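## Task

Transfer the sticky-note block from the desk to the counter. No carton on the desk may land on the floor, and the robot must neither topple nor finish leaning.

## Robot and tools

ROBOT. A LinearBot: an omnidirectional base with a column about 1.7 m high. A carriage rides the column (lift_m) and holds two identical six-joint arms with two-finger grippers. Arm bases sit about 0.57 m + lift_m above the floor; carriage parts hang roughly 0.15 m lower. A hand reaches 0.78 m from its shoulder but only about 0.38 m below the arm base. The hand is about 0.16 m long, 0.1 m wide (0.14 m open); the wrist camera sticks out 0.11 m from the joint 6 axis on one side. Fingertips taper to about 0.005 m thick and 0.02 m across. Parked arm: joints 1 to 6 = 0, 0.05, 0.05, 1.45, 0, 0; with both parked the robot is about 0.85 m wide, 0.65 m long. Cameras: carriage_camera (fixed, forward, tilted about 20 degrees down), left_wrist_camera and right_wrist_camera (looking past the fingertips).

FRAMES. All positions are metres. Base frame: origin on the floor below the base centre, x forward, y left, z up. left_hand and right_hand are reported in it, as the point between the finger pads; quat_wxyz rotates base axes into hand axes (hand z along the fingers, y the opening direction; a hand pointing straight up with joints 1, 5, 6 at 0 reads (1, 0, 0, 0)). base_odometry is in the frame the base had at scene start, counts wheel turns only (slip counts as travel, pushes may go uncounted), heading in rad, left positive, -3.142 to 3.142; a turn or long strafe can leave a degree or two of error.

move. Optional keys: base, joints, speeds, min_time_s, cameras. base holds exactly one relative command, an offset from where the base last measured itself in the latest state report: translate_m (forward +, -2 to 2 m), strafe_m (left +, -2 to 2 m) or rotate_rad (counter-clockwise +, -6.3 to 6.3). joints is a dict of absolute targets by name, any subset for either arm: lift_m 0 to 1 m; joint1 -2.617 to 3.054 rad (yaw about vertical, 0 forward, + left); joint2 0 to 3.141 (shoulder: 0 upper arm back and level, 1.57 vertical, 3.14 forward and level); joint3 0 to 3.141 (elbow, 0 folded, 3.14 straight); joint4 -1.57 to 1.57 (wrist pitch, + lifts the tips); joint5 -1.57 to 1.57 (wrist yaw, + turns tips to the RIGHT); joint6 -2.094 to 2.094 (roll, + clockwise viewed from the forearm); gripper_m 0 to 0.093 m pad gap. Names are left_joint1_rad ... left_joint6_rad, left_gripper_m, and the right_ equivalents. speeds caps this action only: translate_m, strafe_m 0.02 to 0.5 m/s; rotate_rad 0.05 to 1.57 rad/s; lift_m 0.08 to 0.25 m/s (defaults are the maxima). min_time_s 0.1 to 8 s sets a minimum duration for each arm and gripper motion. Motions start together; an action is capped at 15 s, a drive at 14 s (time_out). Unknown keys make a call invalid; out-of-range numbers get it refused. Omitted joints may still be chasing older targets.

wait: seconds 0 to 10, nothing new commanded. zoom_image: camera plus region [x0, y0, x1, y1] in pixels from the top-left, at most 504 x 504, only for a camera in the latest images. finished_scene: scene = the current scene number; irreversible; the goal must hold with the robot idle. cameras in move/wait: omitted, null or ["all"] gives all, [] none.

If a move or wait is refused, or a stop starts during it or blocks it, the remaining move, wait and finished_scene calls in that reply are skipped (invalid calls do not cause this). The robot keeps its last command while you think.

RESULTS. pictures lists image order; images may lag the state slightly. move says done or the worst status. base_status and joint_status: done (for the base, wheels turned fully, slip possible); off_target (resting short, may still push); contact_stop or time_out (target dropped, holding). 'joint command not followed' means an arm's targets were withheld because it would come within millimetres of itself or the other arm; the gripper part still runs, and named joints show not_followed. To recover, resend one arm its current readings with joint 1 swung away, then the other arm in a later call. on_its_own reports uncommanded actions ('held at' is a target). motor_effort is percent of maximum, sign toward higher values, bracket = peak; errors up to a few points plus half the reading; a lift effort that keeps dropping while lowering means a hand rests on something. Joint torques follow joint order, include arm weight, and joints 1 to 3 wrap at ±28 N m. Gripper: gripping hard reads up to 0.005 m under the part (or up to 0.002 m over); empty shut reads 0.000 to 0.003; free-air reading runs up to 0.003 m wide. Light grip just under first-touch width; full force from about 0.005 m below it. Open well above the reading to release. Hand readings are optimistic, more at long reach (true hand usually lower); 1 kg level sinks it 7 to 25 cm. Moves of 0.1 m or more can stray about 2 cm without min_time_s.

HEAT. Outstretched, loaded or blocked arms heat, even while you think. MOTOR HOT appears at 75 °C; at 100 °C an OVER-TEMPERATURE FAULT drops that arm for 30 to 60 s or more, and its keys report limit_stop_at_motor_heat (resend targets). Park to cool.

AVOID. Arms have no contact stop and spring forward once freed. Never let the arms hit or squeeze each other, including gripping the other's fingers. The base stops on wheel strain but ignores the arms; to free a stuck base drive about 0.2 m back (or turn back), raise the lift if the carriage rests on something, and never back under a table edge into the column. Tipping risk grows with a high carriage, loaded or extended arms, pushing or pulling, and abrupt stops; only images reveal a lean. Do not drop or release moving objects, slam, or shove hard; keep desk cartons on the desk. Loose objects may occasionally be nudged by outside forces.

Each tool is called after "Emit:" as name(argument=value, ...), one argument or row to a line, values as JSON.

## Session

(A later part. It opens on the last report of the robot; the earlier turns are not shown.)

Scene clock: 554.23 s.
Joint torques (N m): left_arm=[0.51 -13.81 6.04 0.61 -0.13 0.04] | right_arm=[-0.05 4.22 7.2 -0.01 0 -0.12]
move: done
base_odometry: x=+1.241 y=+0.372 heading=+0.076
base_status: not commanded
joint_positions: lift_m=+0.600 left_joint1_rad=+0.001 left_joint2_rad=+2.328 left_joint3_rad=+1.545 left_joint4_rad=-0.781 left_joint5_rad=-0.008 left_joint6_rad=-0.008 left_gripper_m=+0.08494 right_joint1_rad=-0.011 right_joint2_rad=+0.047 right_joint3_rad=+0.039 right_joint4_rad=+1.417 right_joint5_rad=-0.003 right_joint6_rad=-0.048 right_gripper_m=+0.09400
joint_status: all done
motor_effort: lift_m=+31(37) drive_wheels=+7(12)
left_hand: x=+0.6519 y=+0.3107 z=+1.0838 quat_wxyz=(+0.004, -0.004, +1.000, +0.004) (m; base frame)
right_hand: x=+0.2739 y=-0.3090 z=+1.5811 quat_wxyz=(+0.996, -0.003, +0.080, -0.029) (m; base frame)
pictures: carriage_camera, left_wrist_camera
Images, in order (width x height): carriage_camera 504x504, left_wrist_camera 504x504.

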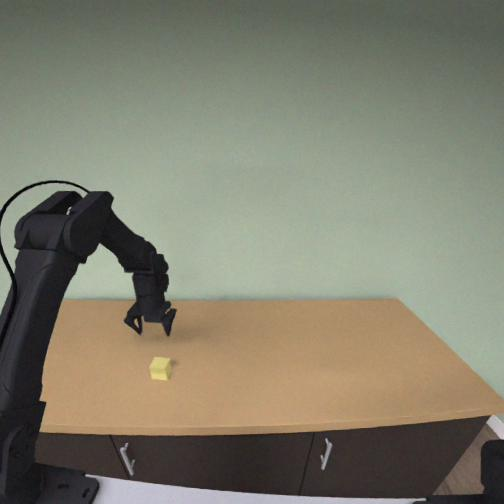

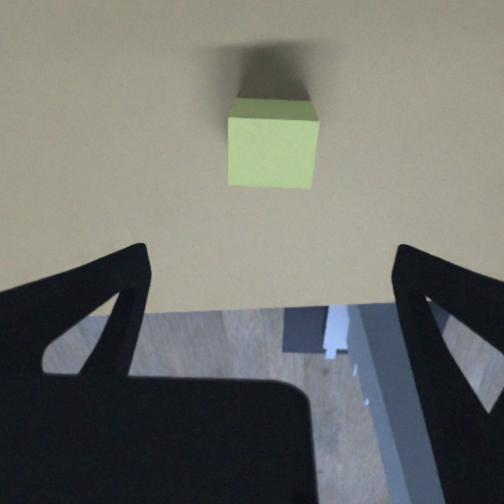

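Emit:
move(
  joints={"left_joint2_rad": 0.05, "left_joint3_rad": 0.05, "left_joint4_rad": 1.45, "right_joint1_rad": 0.0, "right_joint2_rad": 2.3354, "right_joint3_rad": 1.545, "right_joint4_rad": -0.7751, "right_joint6_rad": 0},
  min_time_s=2.5,
  cameras=["carriage_camera", "right_wrist_camera"],
)

Scene clock: 585.17 s.
Joint torques (N m): left_arm=[0.53 3.41 4.62 -0.03 -0.12 0.05] | right_arm=[0.65 -11.62 8.42 0.16 0.02 0.03]
move: done
base_odometry: x=+1.241 y=+0.372 heading=+0.076
base_status: not commanded
joint_positions: lift_m=+0.600 left_joint1_rad=+0.001 left_joint2_rad=+0.060 left_joint3_rad=+0.063 left_joint4_rad=+1.435 left_joint5_rad=-0.008 left_joint6_rad=-0.008 left_gripper_m=+0.08494 right_joint1_rad=-0.007 right_joint2_rad=+2.332 right_joint3_rad=+1.523 right_joint4_rad=-0.756 right_joint5_rad=-0.003 right_joint6_rad=-0.014 right_gripper_m=+0.09400
joint_status: all done
motor_effort: lift_m=+31(31) drive_wheels=+7(11)
left_hand: x=+0.2666 y=+0.3104 z=+1.5882 quat_wxyz=(+0.998, -0.004, +0.066, -0.003) (m; base frame)
right_hand: x=+0.6487 y=-0.3116 z=+1.0773 quat_wxyz=(+0.003, -0.003, +1.000, +0.001) (m; base frame)
pictures: carriage_camera, right_wrist_camera
Images, in order (width x height): carriage_camera 504x504, right_wrist_camera 504x504.

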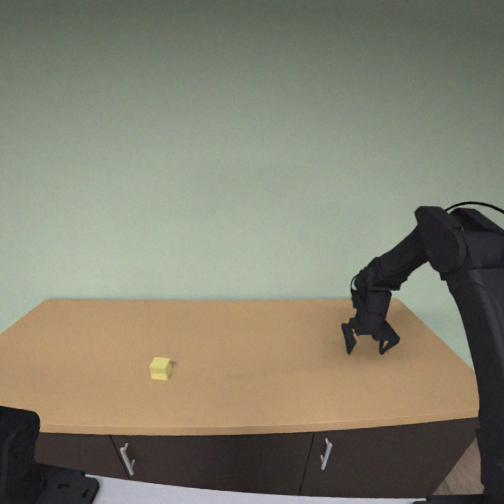

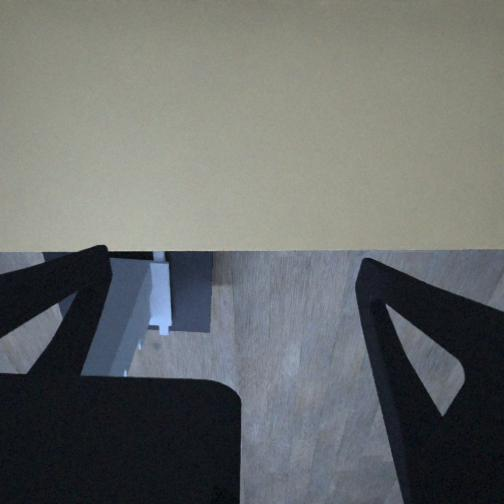

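Emit:
finished_scene(
  scene=1,
)

The scene is finished: the task was done.


## Next scene

Transfer the foam block from the desk to the counter. No carton on the desk may land on the floor, and the robot must neither topple nor finish leaning.

Emit:
move(
  joints={"lift_m": 0.8},
  cameras=["carriage_camera"],
)

Emit:
move(
  base={"rotate_rad": 1.4},
  cameras=["carriage_camera"],
)

Emit:
move(
  base={"rotate_rad": 1.4},
  cameras=["carriage_camera"],
)

Scene clock: 2.53 s.
Joint torques (N m): left_arm=[0.59 4.22 6 -0.22 -0.09 -0.05] | right_arm=[0.01 4.49 6.97 -0.3 0.01 -0.12]
move: done
base_odometry: x=+0.000 y=+0.000 heading=+0.000
base_status: not commanded
joint_positions: lift_m=+0.800 left_joint1_rad=-0.005 left_joint2_rad=+0.047 left_joint3_rad=+0.038 left_joint4_rad=+1.447 left_joint5_rad=-0.039 left_joint6_rad=-0.008 left_gripper_m=+0.09396 right_joint1_rad=+0.004 right_joint2_rad=+0.041 right_joint3_rad=+0.059 right_joint4_rad=+1.485 right_joint5_rad=-0.003 right_joint6_rad=+0.011 right_gripper_m=+0.09396
joint_status: all done
motor_effort: lift_m=+31(38) drive_wheels=-1(4)
left_hand: x=+0.2672 y=+0.3155 z=+1.7818 quat_wxyz=(+0.998, -0.020, +0.066, -0.006) (m; base frame)
right_hand: x=+0.2494 y=-0.3084 z=+1.7884 quat_wxyz=(+0.999, -0.001, +0.034, +0.008) (m; base frame)
pictures: carriage_camera
Images, in order (width x height): carriage_camera 504x504.

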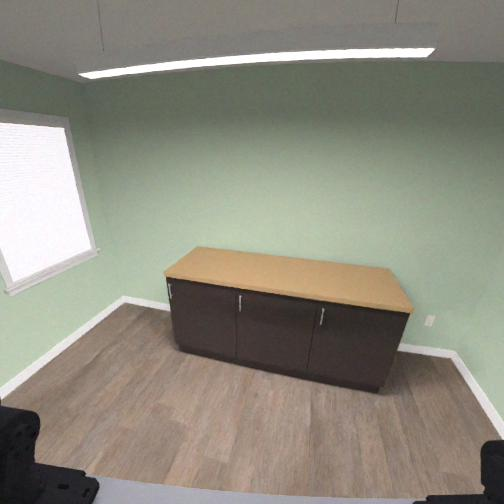

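Scene clock: 5.50 s.
Joint torques (N m): left_arm=[0.53 4.21 6.01 -0.22 -0.09 -0.04] | right_arm=[-0.02 4.46 6.97 -0.3 0.01 -0.12]
move: done
base_odometry: x=+0.000 y=+0.000 heading=+1.399
base_status: done
joint_positions: lift_m=+0.800 left_joint1_rad=-0.005 left_joint2_rad=+0.047 left_joint3_rad=+0.038 left_joint4_rad=+1.447 left_joint5_rad=-0.039 left_joint6_rad=-0.008 left_gripper_m=+0.09397 right_joint1_rad=+0.004 right_joint2_rad=+0.041 right_joint3_rad=+0.059 right_joint4_rad=+1.485 right_joint5_rad=-0.003 right_joint6_rad=+0.011 right_gripper_m=+0.09397
joint_status: not commanded
motor_effort: lift_m=+31(31) drive_wheels=+5(18)
left_hand: x=+0.2672 y=+0.3155 z=+1.7818 quat_wxyz=(+0.998, -0.020, +0.066, -0.006) (m; base frame)
right_hand: x=+0.2494 y=-0.3084 z=+1.7884 quat_wxyz=(+0.999, -0.001, +0.034, +0.008) (m; base frame)
pictures: carriage_camera
Images, in order (width x height): carriage_camera 504x504.

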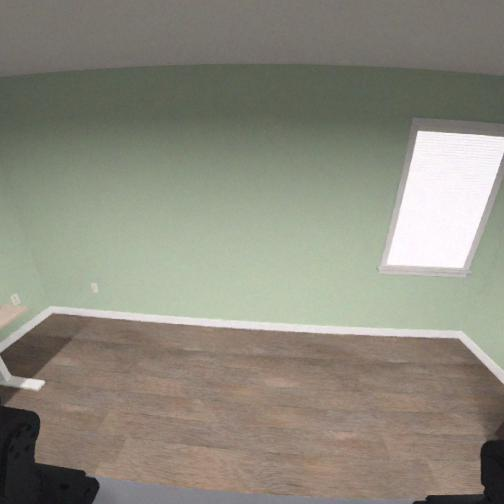

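Scene clock: 8.47 s.
Joint torques (N m): left_arm=[0.66 4.25 5.98 -0.22 -0.09 -0.05] | right_arm=[-0.02 4.48 6.98 -0.29 0 -0.12]
move: done
base_odometry: x=+0.000 y=+0.000 heading=+2.799
base_status: done
joint_positions: lift_m=+0.800 left_joint1_rad=-0.005 left_joint2_rad=+0.047 left_joint3_rad=+0.038 left_joint4_rad=+1.446 left_joint5_rad=-0.039 left_joint6_rad=-0.008 left_gripper_m=+0.09397 right_joint1_rad=+0.004 right_joint2_rad=+0.041 right_joint3_rad=+0.059 right_joint4_rad=+1.485 right_joint5_rad=-0.003 right_joint6_rad=+0.011 right_gripper_m=+0.09397
joint_status: not commanded
motor_effort: lift_m=+31(31) drive_wheels=+6(14)
left_hand: x=+0.2673 y=+0.3155 z=+1.7818 quat_wxyz=(+0.998, -0.020, +0.067, -0.006) (m; base frame)
right_hand: x=+0.2494 y=-0.3084 z=+1.7884 quat_wxyz=(+0.999, -0.001, +0.034, +0.008) (m; base frame)
pictures: carriage_camera
Images, in order (width x height): carriage_camera 504x504.

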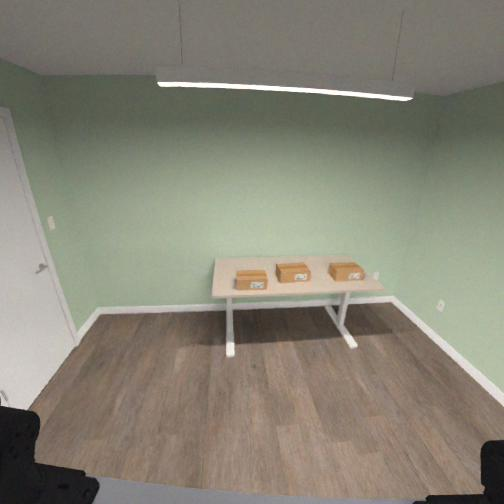

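Emit:
move(
  base={"rotate_rad": 0.05},
  joints={"lift_m": 1.0},
  cameras=[],
)

Emit:
move(
  base={"translate_m": 0.8},
  cameras=["carriage_camera"],
)

Emit:
zoom_image(
  camera="carriage_camera",
  region=[150, 280, 470, 480],
)

Scene clock: 20.17 s.
Joint torques (N m): left_arm=[0.64 4.22 6.01 -0.22 -0.1 -0.04] | right_arm=[-0.01 4.49 6.98 -0.28 0.01 -0.12]
move: done
base_odometry: x=+0.000 y=+0.000 heading=+2.848
base_status: done
joint_positions: lift_m=+0.997 left_joint1_rad=-0.005 left_joint2_rad=+0.047 left_joint3_rad=+0.038 left_joint4_rad=+1.446 left_joint5_rad=-0.039 left_joint6_rad=-0.008 left_gripper_m=+0.09397 right_joint1_rad=+0.004 right_joint2_rad=+0.041 right_joint3_rad=+0.059 right_joint4_rad=+1.485 right_joint5_rad=-0.003 right_joint6_rad=+0.011 right_gripper_m=+0.09397
joint_status: all done
joint sent to its limit — lift_m, upper limit.
motor_effort: lift_m=+31(38) drive_wheels=+6(12)
left_hand: x=+0.2673 y=+0.3155 z=+1.9789 quat_wxyz=(+0.998, -0.020, +0.067, -0.006) (m; base frame)
right_hand: x=+0.2494 y=-0.3084 z=+1.9855 quat_wxyz=(+0.999, -0.001, +0.034, +0.008) (m; base frame)
pictures: none
No camera images: "cameras" was empty.

Scene clock: 24.03 s.
Joint torques (N m): left_arm=[0.62 4.27 6.09 -0.19 -0.09 -0.06] | right_arm=[-0.02 4.49 6.97 -0.31 0.01 -0.11]
move: done
base_odometry: x=-0.766 y=+0.230 heading=+2.850
base_status: done
joint_positions: lift_m=+0.997 left_joint1_rad=-0.005 left_joint2_rad=+0.047 left_joint3_rad=+0.038 left_joint4_rad=+1.445 left_joint5_rad=-0.039 left_joint6_rad=-0.008 left_gripper_m=+0.09397 right_joint1_rad=+0.004 right_joint2_rad=+0.041 right_joint3_rad=+0.059 right_joint4_rad=+1.485 right_joint5_rad=-0.003 right_joint6_rad=+0.011 right_gripper_m=+0.09397
joint_status: not commanded
motor_effort: lift_m=+31(31) drive_wheels=-12(23)
left_hand: x=+0.2677 y=+0.3155 z=+1.9788 quat_wxyz=(+0.998, -0.020, +0.067, -0.006) (m; base frame)
right_hand: x=+0.2494 y=-0.3084 z=+1.9855 quat_wxyz=(+0.999, -0.001, +0.034, +0.008) (m; base frame)
pictures: carriage_camera
Images, in order (width x height): carriage_camera 504x504.

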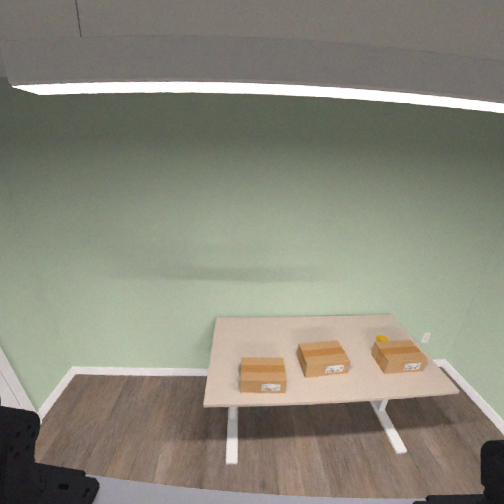

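Scaled by 1.575 from the camera's 504x504 image, which has a finer 720x720 frame.

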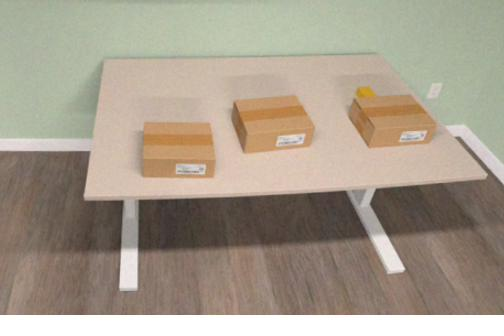

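Emit:
move(
  base={"rotate_rad": 0.046},
  cameras=[],
)

Emit:
move(
  base={"strafe_m": -1.32},
  cameras=["carriage_camera"],
)

Emit:
zoom_image(
  camera="carriage_camera",
  region=[40, 280, 360, 480],
)

Scene clock: 74.57 s.
Joint torques (N m): left_arm=[0.55 4.21 5.98 -0.18 -0.1 -0.05] | right_arm=[-0.02 4.48 6.98 -0.3 0 -0.13]
move: done
base_odometry: x=-0.766 y=+0.230 heading=+2.895
base_status: done
joint_positions: lift_m=+0.997 left_joint1_rad=-0.005 left_joint2_rad=+0.047 left_joint3_rad=+0.038 left_joint4_rad=+1.445 left_joint5_rad=-0.039 left_joint6_rad=-0.008 left_gripper_m=+0.09397 right_joint1_rad=+0.004 right_joint2_rad=+0.041 right_joint3_rad=+0.059 right_joint4_rad=+1.485 right_joint5_rad=-0.003 right_joint6_rad=+0.011 right_gripper_m=+0.09397
joint_status: not commanded
motor_effort: lift_m=+31(31) drive_wheels=-10(11)
left_hand: x=+0.2677 y=+0.3155 z=+1.9788 quat_wxyz=(+0.998, -0.020, +0.067, -0.006) (m; base frame)
right_hand: x=+0.2494 y=-0.3084 z=+1.9855 quat_wxyz=(+0.999, -0.001, +0.034, +0.008) (m; base frame)
pictures: none
No camera images: "cameras" was empty.

Scene clock: 79.50 s.
Joint torques (N m): left_arm=[0.76 4.23 6 -0.19 -0.09 -0.05] | right_arm=[-0.02 4.52 6.99 -0.29 0 -0.13]
move: done
base_odometry: x=-0.445 y=+1.510 heading=+2.895
base_status: done
joint_positions: lift_m=+0.997 left_joint1_rad=-0.005 left_joint2_rad=+0.047 left_joint3_rad=+0.038 left_joint4_rad=+1.445 left_joint5_rad=-0.039 left_joint6_rad=-0.008 left_gripper_m=+0.09397 right_joint1_rad=+0.004 right_joint2_rad=+0.041 right_joint3_rad=+0.059 right_joint4_rad=+1.485 right_joint5_rad=-0.003 right_joint6_rad=+0.011 right_gripper_m=+0.09397
joint_status: not commanded
motor_effort: lift_m=+31(31) drive_wheels=-4(11)
left_hand: x=+0.2677 y=+0.3155 z=+1.9788 quat_wxyz=(+0.998, -0.020, +0.067, -0.006) (m; base frame)
right_hand: x=+0.2494 y=-0.3084 z=+1.9855 quat_wxyz=(+0.999, -0.001, +0.034, +0.008) (m; base frame)
pictures: carriage_camera
Images, in order (width x height): carriage_camera 504x504.

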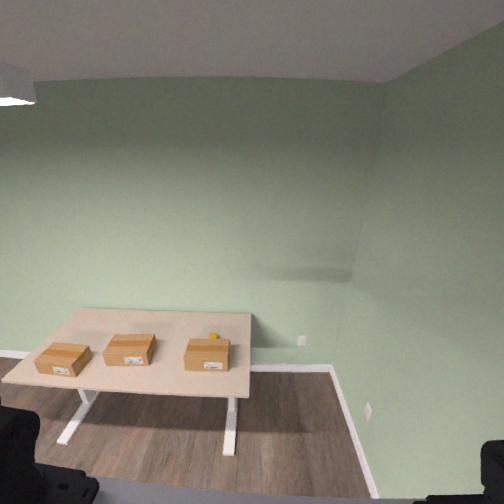

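Scaled by 1.575 from the camera's 504x504 image, which has a finer 720x720 frame.

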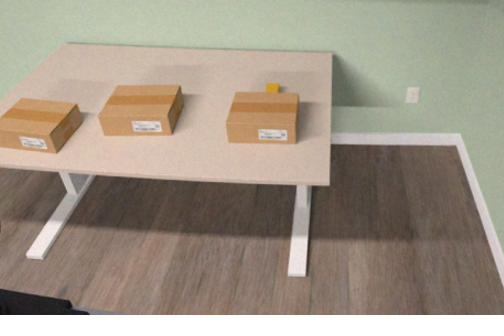

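Emit:
move(
  base={"strafe_m": -0.18},
  cameras=[],
)

Emit:
move(
  base={"translate_m": 0.77},
  speeds={"translate_m": 0.35},
  joints={"lift_m": 0.75},
  cameras=["carriage_camera"],
)

Emit:
move(
  joints={"lift_m": 0.65, "left_joint1_rad": 0.43, "left_joint2_rad": 2.777, "left_joint3_rad": 1.642, "left_joint4_rad": -0.436, "left_joint5_rad": 0, "left_joint6_rad": 0.43},
  min_time_s=2.5,
  cameras=["carriage_camera", "left_wrist_camera"],
)

Scene clock: 119.03 s.
Joint torques (N m): left_arm=[0.4 4.27 5.96 -0.21 -0.1 -0.05] | right_arm=[-0.09 4.51 6.99 -0.3 0.01 -0.11]
move: done
base_odometry: x=-0.401 y=+1.685 heading=+2.895
base_status: done
joint_positions: lift_m=+0.997 left_joint1_rad=-0.005 left_joint2_rad=+0.047 left_joint3_rad=+0.038 left_joint4_rad=+1.445 left_joint5_rad=-0.039 left_joint6_rad=-0.008 left_gripper_m=+0.09398 right_joint1_rad=+0.005 right_joint2_rad=+0.041 right_joint3_rad=+0.059 right_joint4_rad=+1.485 right_joint5_rad=-0.003 right_joint6_rad=+0.011 right_gripper_m=+0.09397
joint_status: not commanded
motor_effort: lift_m=+31(31) drive_wheels=+2(10)
left_hand: x=+0.2676 y=+0.3155 z=+1.9788 quat_wxyz=(+0.998, -0.020, +0.067, -0.005) (m; base frame)
right_hand: x=+0.2494 y=-0.3084 z=+1.9855 quat_wxyz=(+0.999, -0.001, +0.034, +0.008) (m; base frame)
pictures: none
No camera images: "cameras" was empty.

Scene clock: 123.03 s.
Joint torques (N m): left_arm=[0.54 4.23 6.05 -0.19 -0.1 -0.04] | right_arm=[-0.1 4.51 7.01 -0.3 0 -0.11]
move: done
base_odometry: x=-1.148 y=+1.874 heading=+2.895
base_status: done
joint_positions: lift_m=+0.750 left_joint1_rad=-0.005 left_joint2_rad=+0.047 left_joint3_rad=+0.038 left_joint4_rad=+1.446 left_joint5_rad=-0.039 left_joint6_rad=-0.008 left_gripper_m=+0.09398 right_joint1_rad=+0.005 right_joint2_rad=+0.041 right_joint3_rad=+0.059 right_joint4_rad=+1.485 right_joint5_rad=-0.003 right_joint6_rad=+0.011 right_gripper_m=+0.09397
joint_status: all done
motor_effort: lift_m=+27(29) drive_wheels=-5(13)
left_hand: x=+0.2675 y=+0.3155 z=+1.7321 quat_wxyz=(+0.998, -0.020, +0.067, -0.005) (m; base frame)
right_hand: x=+0.2494 y=-0.3084 z=+1.7387 quat_wxyz=(+0.999, -0.001, +0.034, +0.008) (m; base frame)
pictures: carriage_camera
Images, in order (width x height): carriage_camera 504x504.

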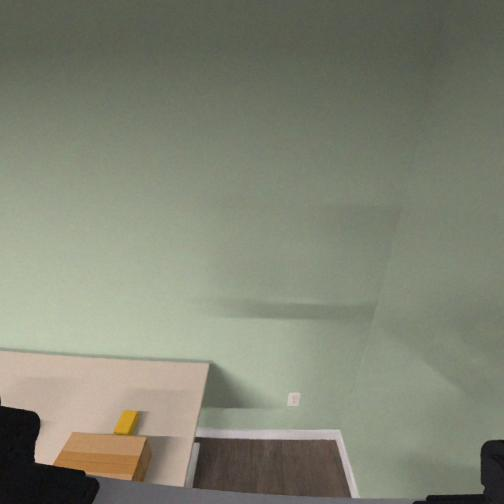

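Scene clock: 125.93 s.
Joint torques (N m): left_arm=[0.98 -13.71 6.24 0.43 0.02 0.07] | right_arm=[-0.08 4.45 6.99 -0.3 0.01 -0.12]
move: done
base_odometry: x=-1.148 y=+1.874 heading=+2.895
base_status: not commanded
joint_positions: lift_m=+0.650 left_joint1_rad=+0.426 left_joint2_rad=+2.758 left_joint3_rad=+1.626 left_joint4_rad=-0.419 left_joint5_rad=-0.008 left_joint6_rad=+0.420 left_gripper_m=+0.09397 right_joint1_rad=+0.005 right_joint2_rad=+0.041 right_joint3_rad=+0.059 right_joint4_rad=+1.485 right_joint5_rad=-0.003 right_joint6_rad=+0.011 right_gripper_m=+0.09397
joint_status: all done
motor_effort: lift_m=+28(29) drive_wheels=-7(8)
left_hand: x=+0.6220 y=+0.4871 z=+0.9748 quat_wxyz=(+0.007, -0.003, +1.000, +0.008) (m; base frame)
right_hand: x=+0.2494 y=-0.3084 z=+1.6387 quat_wxyz=(+0.999, -0.001, +0.034, +0.008) (m; base frame)
pictures: carriage_camera, left_wrist_camera
Images, in order (width x height): carriage_camera 504x504, left_wrist_camera 504x504.

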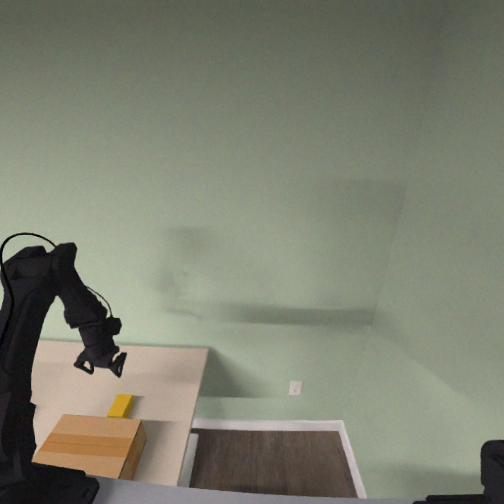

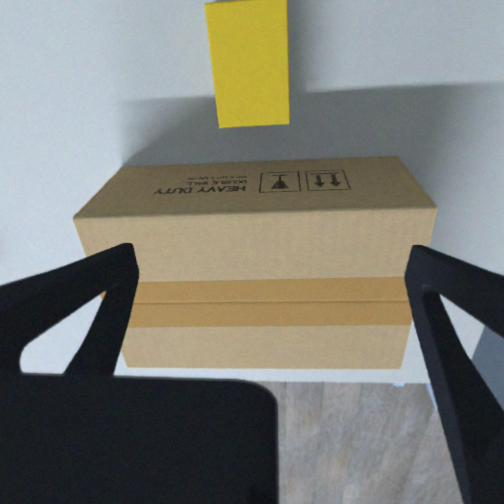

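Emit:
move(
  joints={"lift_m": 0.5, "left_joint1_rad": 0.433, "left_joint2_rad": 2.877, "left_joint3_rad": 1.889, "left_joint4_rad": -0.5826, "left_joint6_rad": 0.44},
  min_time_s=1.2,
  speeds={"lift_m": 0.12},
  cameras=["left_wrist_camera"],
)

Scene clock: 145.10 s.
Joint torques (N m): left_arm=[1.13 -15.2 6.95 0.43 0 0.05] | right_arm=[-0.06 4.45 7.01 -0.29 0 -0.11]
move: done
base_odometry: x=-1.148 y=+1.874 heading=+2.895
base_status: not commanded
joint_positions: lift_m=+0.500 left_joint1_rad=+0.426 left_joint2_rad=+2.863 left_joint3_rad=+1.872 left_joint4_rad=-0.570 left_joint5_rad=-0.007 left_joint6_rad=+0.431 left_gripper_m=+0.09397 right_joint1_rad=+0.005 right_joint2_rad=+0.041 right_joint3_rad=+0.059 right_joint4_rad=+1.485 right_joint5_rad=-0.003 right_joint6_rad=+0.011 right_gripper_m=+0.09397
joint_status: all done
motor_effort: lift_m=+28(28) drive_wheels=-5(9)
left_hand: x=+0.6518 y=+0.5004 z=+0.8230 quat_wxyz=(+0.003, +0.003, +1.000, +0.005) (m; base frame)
right_hand: x=+0.2494 y=-0.3084 z=+1.4887 quat_wxyz=(+0.999, -0.001, +0.034, +0.008) (m; base frame)
pictures: left_wrist_camera
Images, in order (width x height): left_wrist_camera 504x504.

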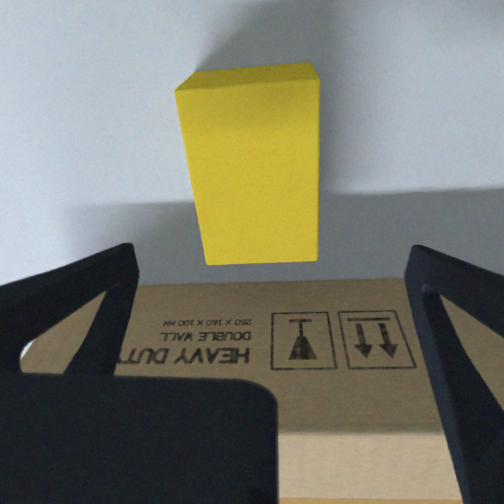

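Emit:
move(
  joints={"lift_m": 0.445, "left_joint1_rad": 0.45, "left_joint6_rad": 0.4},
  min_time_s=0.8,
  speeds={"lift_m": 0.1},
  cameras=["left_wrist_camera"],
)

Scene clock: 157.10 s.
Joint torques (N m): left_arm=[0.75 -15.47 6.53 0.46 0 -0.16] | right_arm=[-0.1 4.48 6.98 -0.29 0 -0.12]
move: done
base_odometry: x=-1.148 y=+1.874 heading=+2.895
base_status: not commanded
joint_positions: lift_m=+0.445 left_joint1_rad=+0.446 left_joint2_rad=+2.865 left_joint3_rad=+1.877 left_joint4_rad=-0.574 left_joint5_rad=-0.007 left_joint6_rad=+0.409 left_gripper_m=+0.09397 right_joint1_rad=+0.005 right_joint2_rad=+0.041 right_joint3_rad=+0.059 right_joint4_rad=+1.485 right_joint5_rad=-0.003 right_joint6_rad=+0.011 right_gripper_m=+0.09397
joint_status: all done
motor_effort: lift_m=+28(29) drive_wheels=+3(7)
left_hand: x=+0.6484 y=+0.5089 z=+0.7680 quat_wxyz=(+0.003, -0.018, +1.000, +0.005) (m; base frame)
right_hand: x=+0.2494 y=-0.3084 z=+1.4337 quat_wxyz=(+0.999, -0.001, +0.034, +0.008) (m; base frame)
pictures: left_wrist_camera
Images, in order (width x height): left_wrist_camera 504x504.

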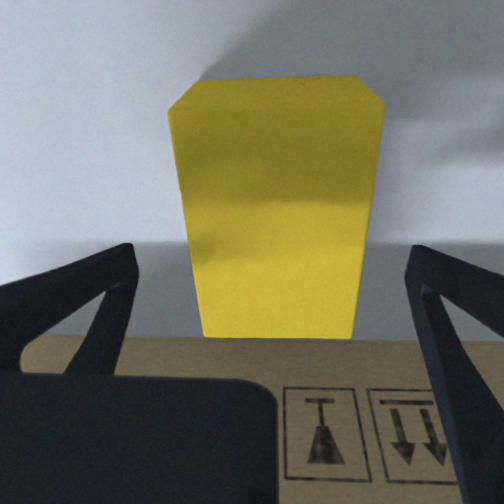

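Emit:
move(
  joints={"lift_m": 0.424},
  speeds={"lift_m": 0.08},
  cameras=[],
)

Emit:
move(
  joints={"left_gripper_m": 0.047},
  min_time_s=1.2,
  cameras=["left_wrist_camera"],
)

Scene clock: 161.90 s.
Joint torques (N m): left_arm=[0.88 -15.68 6.34 0.5 -0.01 -0.14] | right_arm=[-0.1 4.48 6.99 -0.3 0 -0.12]
move: done
base_odometry: x=-1.148 y=+1.874 heading=+2.895
base_status: not commanded
joint_positions: lift_m=+0.424 left_joint1_rad=+0.446 left_joint2_rad=+2.867 left_joint3_rad=+1.879 left_joint4_rad=-0.575 left_joint5_rad=-0.007 left_joint6_rad=+0.409 left_gripper_m=+0.09397 right_joint1_rad=+0.005 right_joint2_rad=+0.041 right_joint3_rad=+0.059 right_joint4_rad=+1.485 right_joint5_rad=-0.003 right_joint6_rad=+0.011 right_gripper_m=+0.09397
joint_status: all done
motor_effort: lift_m=+27(30) drive_wheels=+3(7)
left_hand: x=+0.6483 y=+0.5088 z=+0.7466 quat_wxyz=(+0.002, -0.019, +1.000, +0.005) (m; base frame)
right_hand: x=+0.2494 y=-0.3084 z=+1.4127 quat_wxyz=(+0.999, -0.001, +0.034, +0.008) (m; base frame)
pictures: none
No camera images: "cameras" was empty.

Scene clock: 163.40 s.
Joint torques (N m): left_arm=[0.92 -15.58 6.26 0.5 -0.02 -0.15] | right_arm=[-0.09 4.49 6.99 -0.28 0.01 -0.11]
move: off_target
base_odometry: x=-1.148 y=+1.874 heading=+2.895
base_status: not commanded
joint_positions: lift_m=+0.424 left_joint1_rad=+0.446 left_joint2_rad=+2.867 left_joint3_rad=+1.879 left_joint4_rad=-0.575 left_joint5_rad=-0.006 left_joint6_rad=+0.408 left_gripper_m=+0.05578 right_joint1_rad=+0.005 right_joint2_rad=+0.041 right_joint3_rad=+0.059 right_joint4_rad=+1.485 right_joint5_rad=-0.003 right_joint6_rad=+0.011 right_gripper_m=+0.09397
joint_status: left_gripper_m off_target (ended at +0.05580, target +0.04700)
motor_effort: lift_m=+27(28) drive_wheels=+3(8)
left_hand: x=+0.6484 y=+0.5087 z=+0.7466 quat_wxyz=(+0.002, -0.019, +1.000, +0.004) (m; base frame)
right_hand: x=+0.2494 y=-0.3084 z=+1.4127 quat_wxyz=(+0.999, -0.001, +0.034, +0.008) (m; base frame)
pictures: left_wrist_camera
Images, in order (width x height): left_wrist_camera 504x504.

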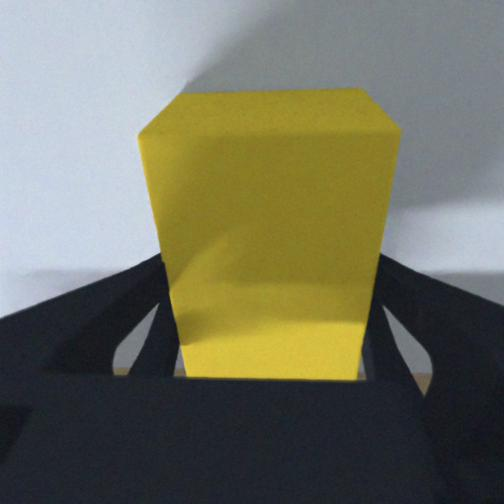

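Emit:
move(
  joints={"lift_m": 0.65},
  speeds={"lift_m": 0.15},
  cameras=["left_wrist_camera"],
)

Emit:
move(
  base={"translate_m": -0.5},
  speeds={"translate_m": 0.3},
  cameras=["carriage_camera"],
)

Emit:
move(
  base={"strafe_m": 1.15},
  speeds={"strafe_m": 0.4},
  joints={"left_joint1_rad": 0, "left_joint2_rad": 1.8, "left_joint3_rad": 1.3, "left_joint4_rad": -1.07, "left_joint6_rad": 0},
  min_time_s=2,
  cameras=["carriage_camera"],
)

Emit:
move(
  base={"rotate_rad": 3.142},
  speeds={"rotate_rad": 1.2},
  cameras=["carriage_camera", "left_wrist_camera"],
)

Scene clock: 188.77 s.
Joint torques (N m): left_arm=[1.02 -15.82 6.22 0.5 -0.01 -0.14] | right_arm=[-0.1 4.46 6.99 -0.3 0 -0.12]
move: done
base_odometry: x=-1.148 y=+1.874 heading=+2.895
base_status: not commanded
joint_positions: lift_m=+0.650 left_joint1_rad=+0.446 left_joint2_rad=+2.869 left_joint3_rad=+1.880 left_joint4_rad=-0.577 left_joint5_rad=-0.005 left_joint6_rad=+0.408 left_gripper_m=+0.05578 right_joint1_rad=+0.005 right_joint2_rad=+0.041 right_joint3_rad=+0.059 right_joint4_rad=+1.485 right_joint5_rad=-0.003 right_joint6_rad=+0.011 right_gripper_m=+0.09397
joint_status: all done
motor_effort: lift_m=+30(39) drive_wheels=+3(8)
left_hand: x=+0.6474 y=+0.5082 z=+0.9712 quat_wxyz=(+0.001, -0.019, +1.000, +0.003) (m; base frame)
right_hand: x=+0.2494 y=-0.3084 z=+1.6384 quat_wxyz=(+0.999, -0.001, +0.034, +0.008) (m; base frame)
pictures: left_wrist_camera
Images, in order (width x height): left_wrist_camera 504x504.

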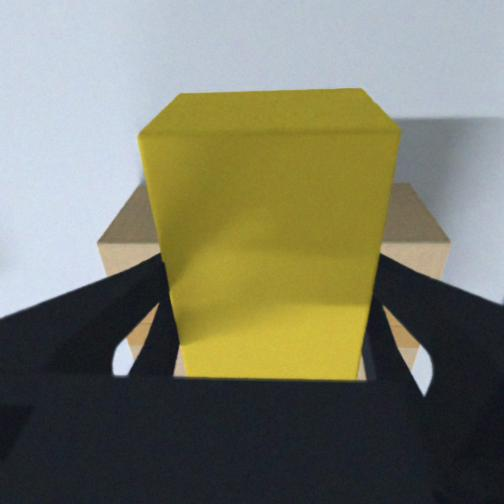

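Scene clock: 192.07 s.
Joint torques (N m): left_arm=[0.83 -15.91 6.19 0.52 -0.03 -0.15] | right_arm=[-0.09 4.48 6.93 -0.27 0.01 -0.13]
move: done
base_odometry: x=-0.663 y=+1.752 heading=+2.895
base_status: done
joint_positions: lift_m=+0.650 left_joint1_rad=+0.448 left_joint2_rad=+2.869 left_joint3_rad=+1.880 left_joint4_rad=-0.577 left_joint5_rad=-0.004 left_joint6_rad=+0.408 left_gripper_m=+0.05578 right_joint1_rad=+0.005 right_joint2_rad=+0.041 right_joint3_rad=+0.059 right_joint4_rad=+1.484 right_joint5_rad=-0.003 right_joint6_rad=+0.011 right_gripper_m=+0.09397
joint_status: not commanded
motor_effort: lift_m=+30(31) drive_wheels=-3(15)
left_hand: x=+0.6471 y=+0.5090 z=+0.9712 quat_wxyz=(+0.001, -0.020, +1.000, +0.003) (m; base frame)
right_hand: x=+0.2498 y=-0.3084 z=+1.6384 quat_wxyz=(+0.999, -0.001, +0.034, +0.008) (m; base frame)
pictures: carriage_camera
Images, in order (width x height): carriage_camera 504x504.

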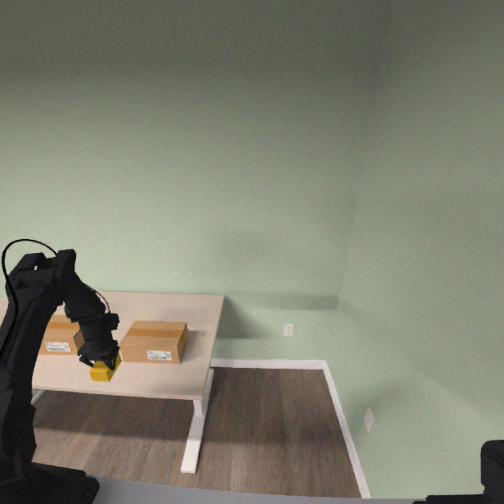

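Scene clock: 196.83 s.
Joint torques (N m): left_arm=[0.29 -12.53 5.38 0.42 -0.08 -0.15] | right_arm=[-0.09 4.51 6.98 -0.27 0 -0.12]
move: done
base_odometry: x=-0.943 y=+0.636 heading=+2.895
base_status: done
joint_positions: lift_m=+0.650 left_joint1_rad=+0.003 left_joint2_rad=+1.824 left_joint3_rad=+1.313 left_joint4_rad=-1.057 left_joint5_rad=-0.003 left_joint6_rad=+0.008 left_gripper_m=+0.05578 right_joint1_rad=+0.005 right_joint2_rad=+0.041 right_joint3_rad=+0.059 right_joint4_rad=+1.484 right_joint5_rad=-0.003 right_joint6_rad=+0.011 right_gripper_m=+0.09397
joint_status: all done
motor_effort: lift_m=+30(31) drive_wheels=-7(11)
left_hand: x=+0.5629 y=+0.3104 z=+1.2603 quat_wxyz=(+0.002, +0.003, +1.000, +0.001) (m; base frame)
right_hand: x=+0.2498 y=-0.3084 z=+1.6384 quat_wxyz=(+0.999, -0.001, +0.034, +0.008) (m; base frame)
pictures: carriage_camera
Images, in order (width x height): carriage_camera 504x504.

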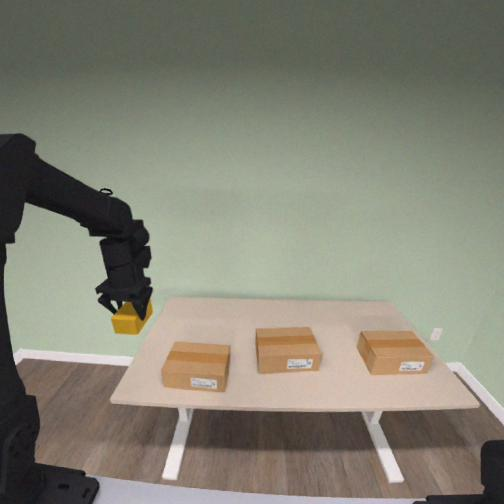

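Scene clock: 201.27 s.
Joint torques (N m): left_arm=[0.42 -12.53 5.37 0.48 -0.08 -0.13] | right_arm=[-0.09 4.44 7.02 -0.28 0.01 -0.12]
move: done
base_odometry: x=-0.943 y=+0.636 heading=-0.247
base_status: done
joint_positions: lift_m=+0.650 left_joint1_rad=+0.003 left_joint2_rad=+1.823 left_joint3_rad=+1.313 left_joint4_rad=-1.062 left_joint5_rad=-0.003 left_joint6_rad=+0.008 left_gripper_m=+0.05575 right_joint1_rad=+0.005 right_joint2_rad=+0.041 right_joint3_rad=+0.059 right_joint4_rad=+1.484 right_joint5_rad=-0.003 right_joint6_rad=+0.011 right_gripper_m=+0.09399
joint_status: not commanded
motor_effort: lift_m=+30(31) drive_wheels=+7(16)
left_hand: x=+0.5616 y=+0.3106 z=+1.2604 quat_wxyz=(-0.001, +0.003, +1.000, +0.002) (m; base frame)
right_hand: x=+0.2497 y=-0.3084 z=+1.6384 quat_wxyz=(+0.999, -0.001, +0.034, +0.008) (m; base frame)
pictures: carriage_camera, left_wrist_camera
Images, in order (width x height): carriage_camera 504x504, left_wrist_camera 504x504.

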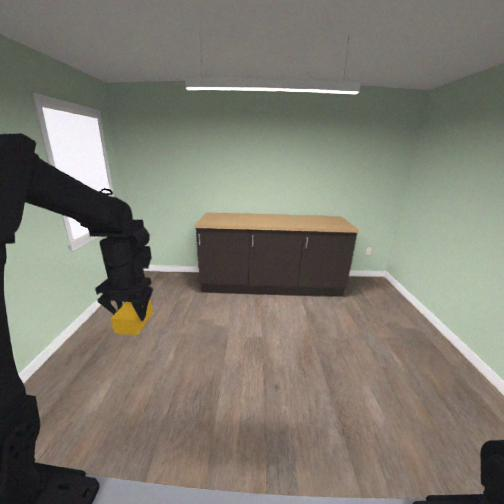

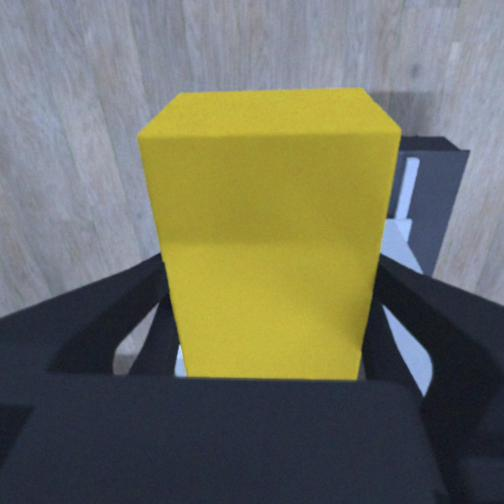

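Emit:
move(
  base={"translate_m": 1.85},
  speeds={"translate_m": 0.45},
  cameras=["carriage_camera"],
)

Scene clock: 214.63 s.
Joint torques (N m): left_arm=[0.32 -12.41 5.33 0.51 -0.08 -0.13] | right_arm=[-0.1 4.51 6.98 -0.28 0 -0.11]
move: done
base_odometry: x=+0.851 y=+0.188 heading=-0.245
base_status: done
joint_positions: lift_m=+0.650 left_joint1_rad=+0.003 left_joint2_rad=+1.822 left_joint3_rad=+1.313 left_joint4_rad=-1.065 left_joint5_rad=-0.003 left_joint6_rad=+0.008 left_gripper_m=+0.05575 right_joint1_rad=+0.005 right_joint2_rad=+0.041 right_joint3_rad=+0.059 right_joint4_rad=+1.485 right_joint5_rad=-0.003 right_joint6_rad=+0.011 right_gripper_m=+0.09399
joint_status: not commanded
motor_effort: lift_m=+31(31) drive_wheels=-10(23)
left_hand: x=+0.5609 y=+0.3106 z=+1.2607 quat_wxyz=(-0.002, +0.003, +1.000, +0.002) (m; base frame)
right_hand: x=+0.2496 y=-0.3084 z=+1.6384 quat_wxyz=(+0.999, -0.001, +0.034, +0.008) (m; base frame)
pictures: carriage_camera
Images, in order (width x height): carriage_camera 504x504.

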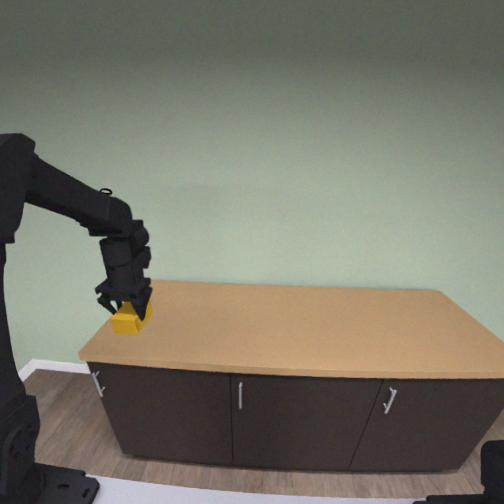

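Emit:
move(
  base={"translate_m": 0.24},
  speeds={"translate_m": 0.2},
  joints={"left_joint1_rad": 0.0, "left_joint2_rad": 2.3354, "left_joint3_rad": 1.545, "left_joint4_rad": -0.7751, "left_joint6_rad": 0},
  min_time_s=2,
  cameras=["carriage_camera"],
)

Emit:
move(
  joints={"lift_m": 0.49},
  speeds={"lift_m": 0.15},
  cameras=["carriage_camera", "left_wrist_camera"],
)

Emit:
zoom_image(
  camera="carriage_camera",
  region=[80, 270, 240, 430],
)

Scene clock: 232.63 s.
Joint torques (N m): left_arm=[0.35 -12.29 7.99 0.64 -0.08 -0.14] | right_arm=[-0.12 4.45 6.98 -0.29 0 -0.11]
move: done
base_odometry: x=+1.084 y=+0.130 heading=-0.244
base_status: done
joint_positions: lift_m=+0.650 left_joint1_rad=+0.003 left_joint2_rad=+2.315 left_joint3_rad=+1.525 left_joint4_rad=-0.785 left_joint5_rad=-0.003 left_joint6_rad=+0.008 left_gripper_m=+0.05575 right_joint1_rad=+0.005 right_joint2_rad=+0.041 right_joint3_rad=+0.059 right_joint4_rad=+1.485 right_joint5_rad=-0.003 right_joint6_rad=+0.011 right_gripper_m=+0.09399
joint_status: all done
motor_effort: lift_m=+31(31) drive_wheels=-9(18)
left_hand: x=+0.6457 y=+0.3106 z=+1.1345 quat_wxyz=(-0.002, +0.003, +1.000, +0.002) (m; base frame)
right_hand: x=+0.2495 y=-0.3084 z=+1.6384 quat_wxyz=(+0.999, -0.001, +0.034, +0.008) (m; base frame)
pictures: carriage_camera
Images, in order (width x height): carriage_camera 504x504.

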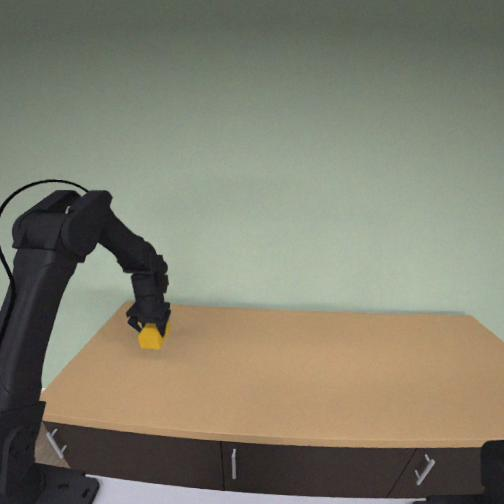

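Scene clock: 234.13 s.
Joint torques (N m): left_arm=[0.32 -13.44 7.39 0.64 -0.08 -0.14] | right_arm=[-0.09 4.52 7.02 -0.29 0 -0.12]
move: done
base_odometry: x=+1.084 y=+0.130 heading=-0.244
base_status: not commanded
joint_positions: lift_m=+0.490 left_joint1_rad=+0.003 left_joint2_rad=+2.326 left_joint3_rad=+1.533 left_joint4_rad=-0.781 left_joint5_rad=-0.003 left_joint6_rad=+0.008 left_gripper_m=+0.05575 right_joint1_rad=+0.005 right_joint2_rad=+0.041 right_joint3_rad=+0.059 right_joint4_rad=+1.485 right_joint5_rad=-0.003 right_joint6_rad=+0.011 right_gripper_m=+0.09399
joint_status: all done
motor_effort: lift_m=+28(28) drive_wheels=-8(11)
left_hand: x=+0.6475 y=+0.3106 z=+0.9719 quat_wxyz=(-0.002, +0.003, +1.000, +0.002) (m; base frame)
right_hand: x=+0.2495 y=-0.3084 z=+1.4786 quat_wxyz=(+0.999, -0.001, +0.034, +0.008) (m; base frame)
pictures: carriage_camera, left_wrist_camera
Images, in order (width x height): carriage_camera 504x504, left_wrist_camera 504x504.

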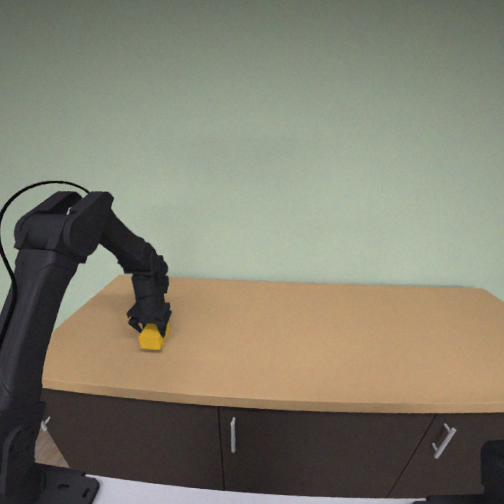

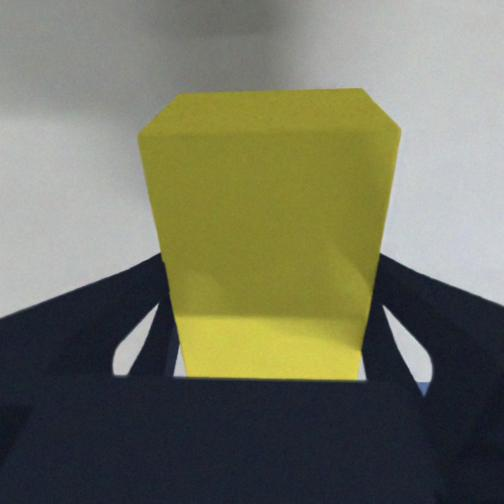

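Scaled by 3.150 from the camera's 504x504 image, which has a finer 720x720 frame.

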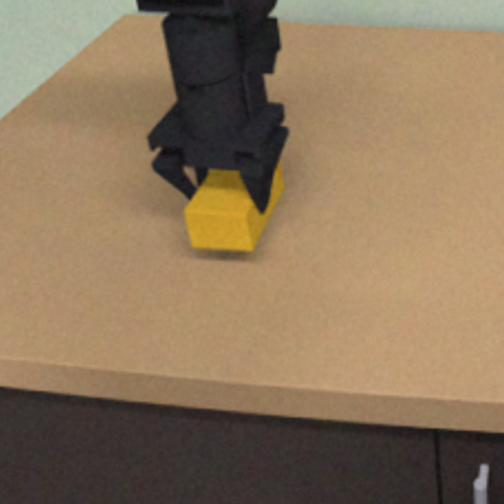

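Emit:
move(
  joints={"lift_m": 0.459},
  speeds={"lift_m": 0.08},
  cameras=[],
)

Emit:
move(
  joints={"lift_m": 0.452},
  speeds={"lift_m": 0.08},
  cameras=["carriage_camera", "left_wrist_camera"],
)

Emit:
zoom_image(
  camera="carriage_camera",
  region=[100, 270, 220, 390],
)

Scene clock: 242.13 s.
Joint torques (N m): left_arm=[0.36 -13.46 7.21 0.62 -0.09 -0.13] | right_arm=[-0.1 4.48 7.01 -0.28 0 -0.11]
move: done
base_odometry: x=+1.084 y=+0.130 heading=-0.244
base_status: not commanded
joint_positions: lift_m=+0.459 left_joint1_rad=+0.003 left_joint2_rad=+2.327 left_joint3_rad=+1.534 left_joint4_rad=-0.779 left_joint5_rad=-0.003 left_joint6_rad=+0.008 left_gripper_m=+0.05575 right_joint1_rad=+0.005 right_joint2_rad=+0.041 right_joint3_rad=+0.059 right_joint4_rad=+1.485 right_joint5_rad=-0.003 right_joint6_rad=+0.011 right_gripper_m=+0.09399
joint_status: all done
motor_effort: lift_m=+28(28) drive_wheels=+5(9)
left_hand: x=+0.6485 y=+0.3106 z=+0.9411 quat_wxyz=(+0.000, +0.003, +1.000, +0.002) (m; base frame)
right_hand: x=+0.2495 y=-0.3084 z=+1.4477 quat_wxyz=(+0.999, -0.001, +0.034, +0.008) (m; base frame)
pictures: none
No camera images: "cameras" was empty.

Scene clock: 242.60 s.
Joint torques (N m): left_arm=[0.47 -13.29 6.8 0.67 -0.03 -0.14] | right_arm=[-0.12 4.45 6.99 -0.28 0 -0.12]
move: done
base_odometry: x=+1.084 y=+0.130 heading=-0.244
base_status: not commanded
joint_positions: lift_m=+0.452 left_joint1_rad=+0.002 left_joint2_rad=+2.325 left_joint3_rad=+1.538 left_joint4_rad=-0.780 left_joint5_rad=-0.004 left_joint6_rad=+0.008 left_gripper_m=+0.05575 right_joint1_rad=+0.005 right_joint2_rad=+0.041 right_joint3_rad=+0.059 right_joint4_rad=+1.485 right_joint5_rad=-0.003 right_joint6_rad=+0.011 right_gripper_m=+0.09399
joint_status: all done
motor_effort: lift_m=+26(28) drive_wheels=-11(11)
left_hand: x=+0.6501 y=+0.3106 z=+0.9358 quat_wxyz=(+0.002, +0.003, +1.000, +0.002) (m; base frame)
right_hand: x=+0.2495 y=-0.3084 z=+1.4408 quat_wxyz=(+0.999, -0.001, +0.034, +0.008) (m; base frame)
pictures: carriage_camera, left_wrist_camera
Images, in order (width x height): carriage_camera 504x504, left_wrist_camera 504x504.

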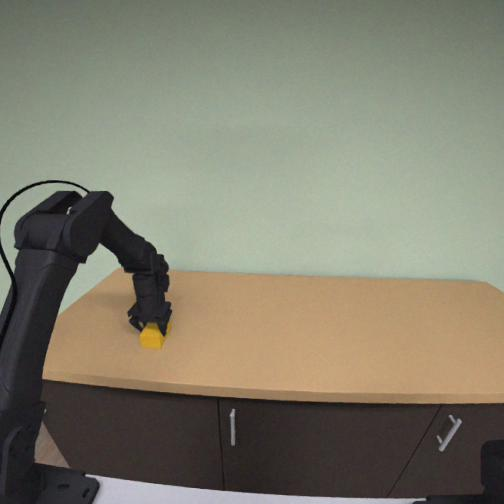

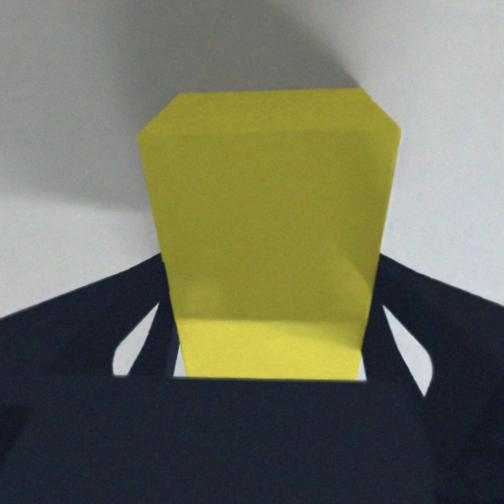

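Scaled by 4.200 from the camera's 504x504 image, which has a finer 720x720 frame.

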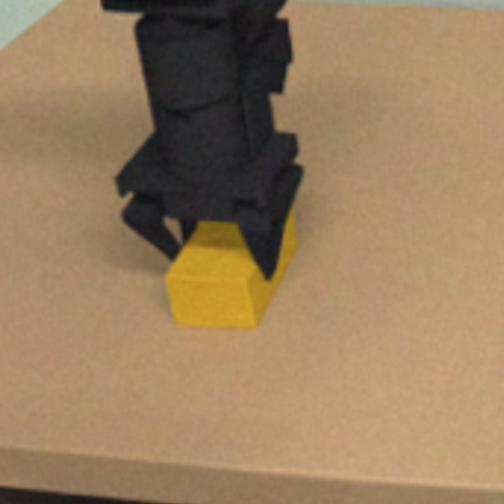

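Emit:
move(
  joints={"left_gripper_m": 0.088},
  min_time_s=1.0,
  cameras=[],
)

Emit:
move(
  joints={"lift_m": 0.6},
  speeds={"lift_m": 0.15},
  cameras=["carriage_camera", "left_wrist_camera"],
)

Scene clock: 247.40 s.
Joint torques (N m): left_arm=[0.43 -13.23 6.78 0.63 -0.07 -0.14] | right_arm=[-0.1 4.44 6.94 -0.29 0.01 -0.12]
move: done
base_odometry: x=+1.084 y=+0.130 heading=-0.244
base_status: not commanded
joint_positions: lift_m=+0.452 left_joint1_rad=+0.002 left_joint2_rad=+2.325 left_joint3_rad=+1.538 left_joint4_rad=-0.780 left_joint5_rad=-0.004 left_joint6_rad=+0.008 left_gripper_m=+0.08793 right_joint1_rad=+0.005 right_joint2_rad=+0.041 right_joint3_rad=+0.059 right_joint4_rad=+1.485 right_joint5_rad=-0.003 right_joint6_rad=+0.011 right_gripper_m=+0.09399
joint_status: all done
motor_effort: lift_m=+26(26) drive_wheels=-10(11)
left_hand: x=+0.6501 y=+0.3106 z=+0.9358 quat_wxyz=(+0.002, +0.003, +1.000, +0.002) (m; base frame)
right_hand: x=+0.2495 y=-0.3084 z=+1.4408 quat_wxyz=(+0.999, -0.001, +0.034, +0.008) (m; base frame)
pictures: none
No camera images: "cameras" was empty.

Scene clock: 248.83 s.
Joint torques (N m): left_arm=[0.46 -13.55 6.75 0.62 -0.08 -0.14] | right_arm=[-0.08 4.48 6.99 -0.29 0 -0.12]
move: done
base_odometry: x=+1.084 y=+0.130 heading=-0.244
base_status: not commanded
joint_positions: lift_m=+0.600 left_joint1_rad=+0.002 left_joint2_rad=+2.328 left_joint3_rad=+1.538 left_joint4_rad=-0.778 left_joint5_rad=-0.004 left_joint6_rad=+0.008 left_gripper_m=+0.08793 right_joint1_rad=+0.005 right_joint2_rad=+0.041 right_joint3_rad=+0.059 right_joint4_rad=+1.485 right_joint5_rad=-0.003 right_joint6_rad=+0.011 right_gripper_m=+0.09399
joint_status: all done
motor_effort: lift_m=+31(37) drive_wheels=+7(12)
left_hand: x=+0.6499 y=+0.3106 z=+1.0822 quat_wxyz=(+0.001, +0.003, +1.000, +0.002) (m; base frame)
right_hand: x=+0.2495 y=-0.3084 z=+1.5883 quat_wxyz=(+0.999, -0.001, +0.034, +0.008) (m; base frame)
pictures: carriage_camera, left_wrist_camera
Images, in order (width x height): carriage_camera 504x504, left_wrist_camera 504x504.

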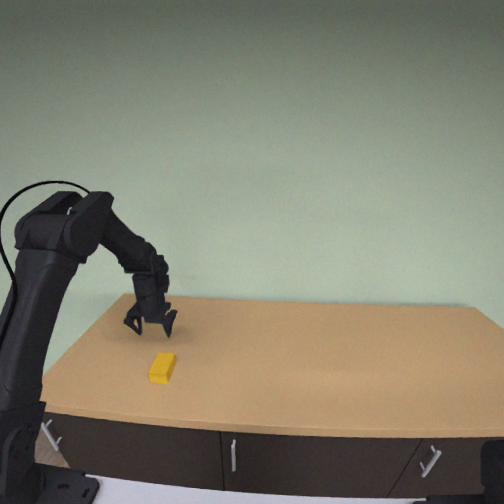

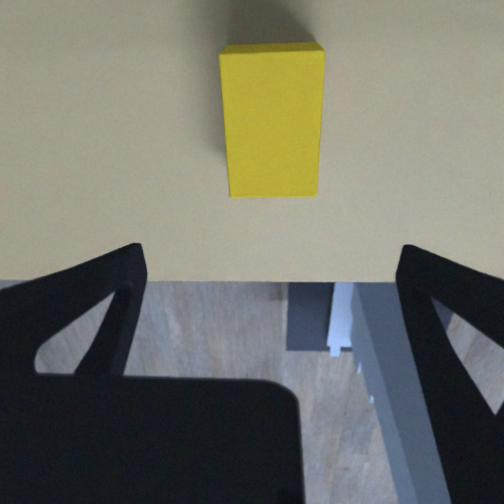

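Block is placed on the counter, well inside the edge.

Emit:
finished_scene(
  scene=2,
)

The scene is finished: the task was done.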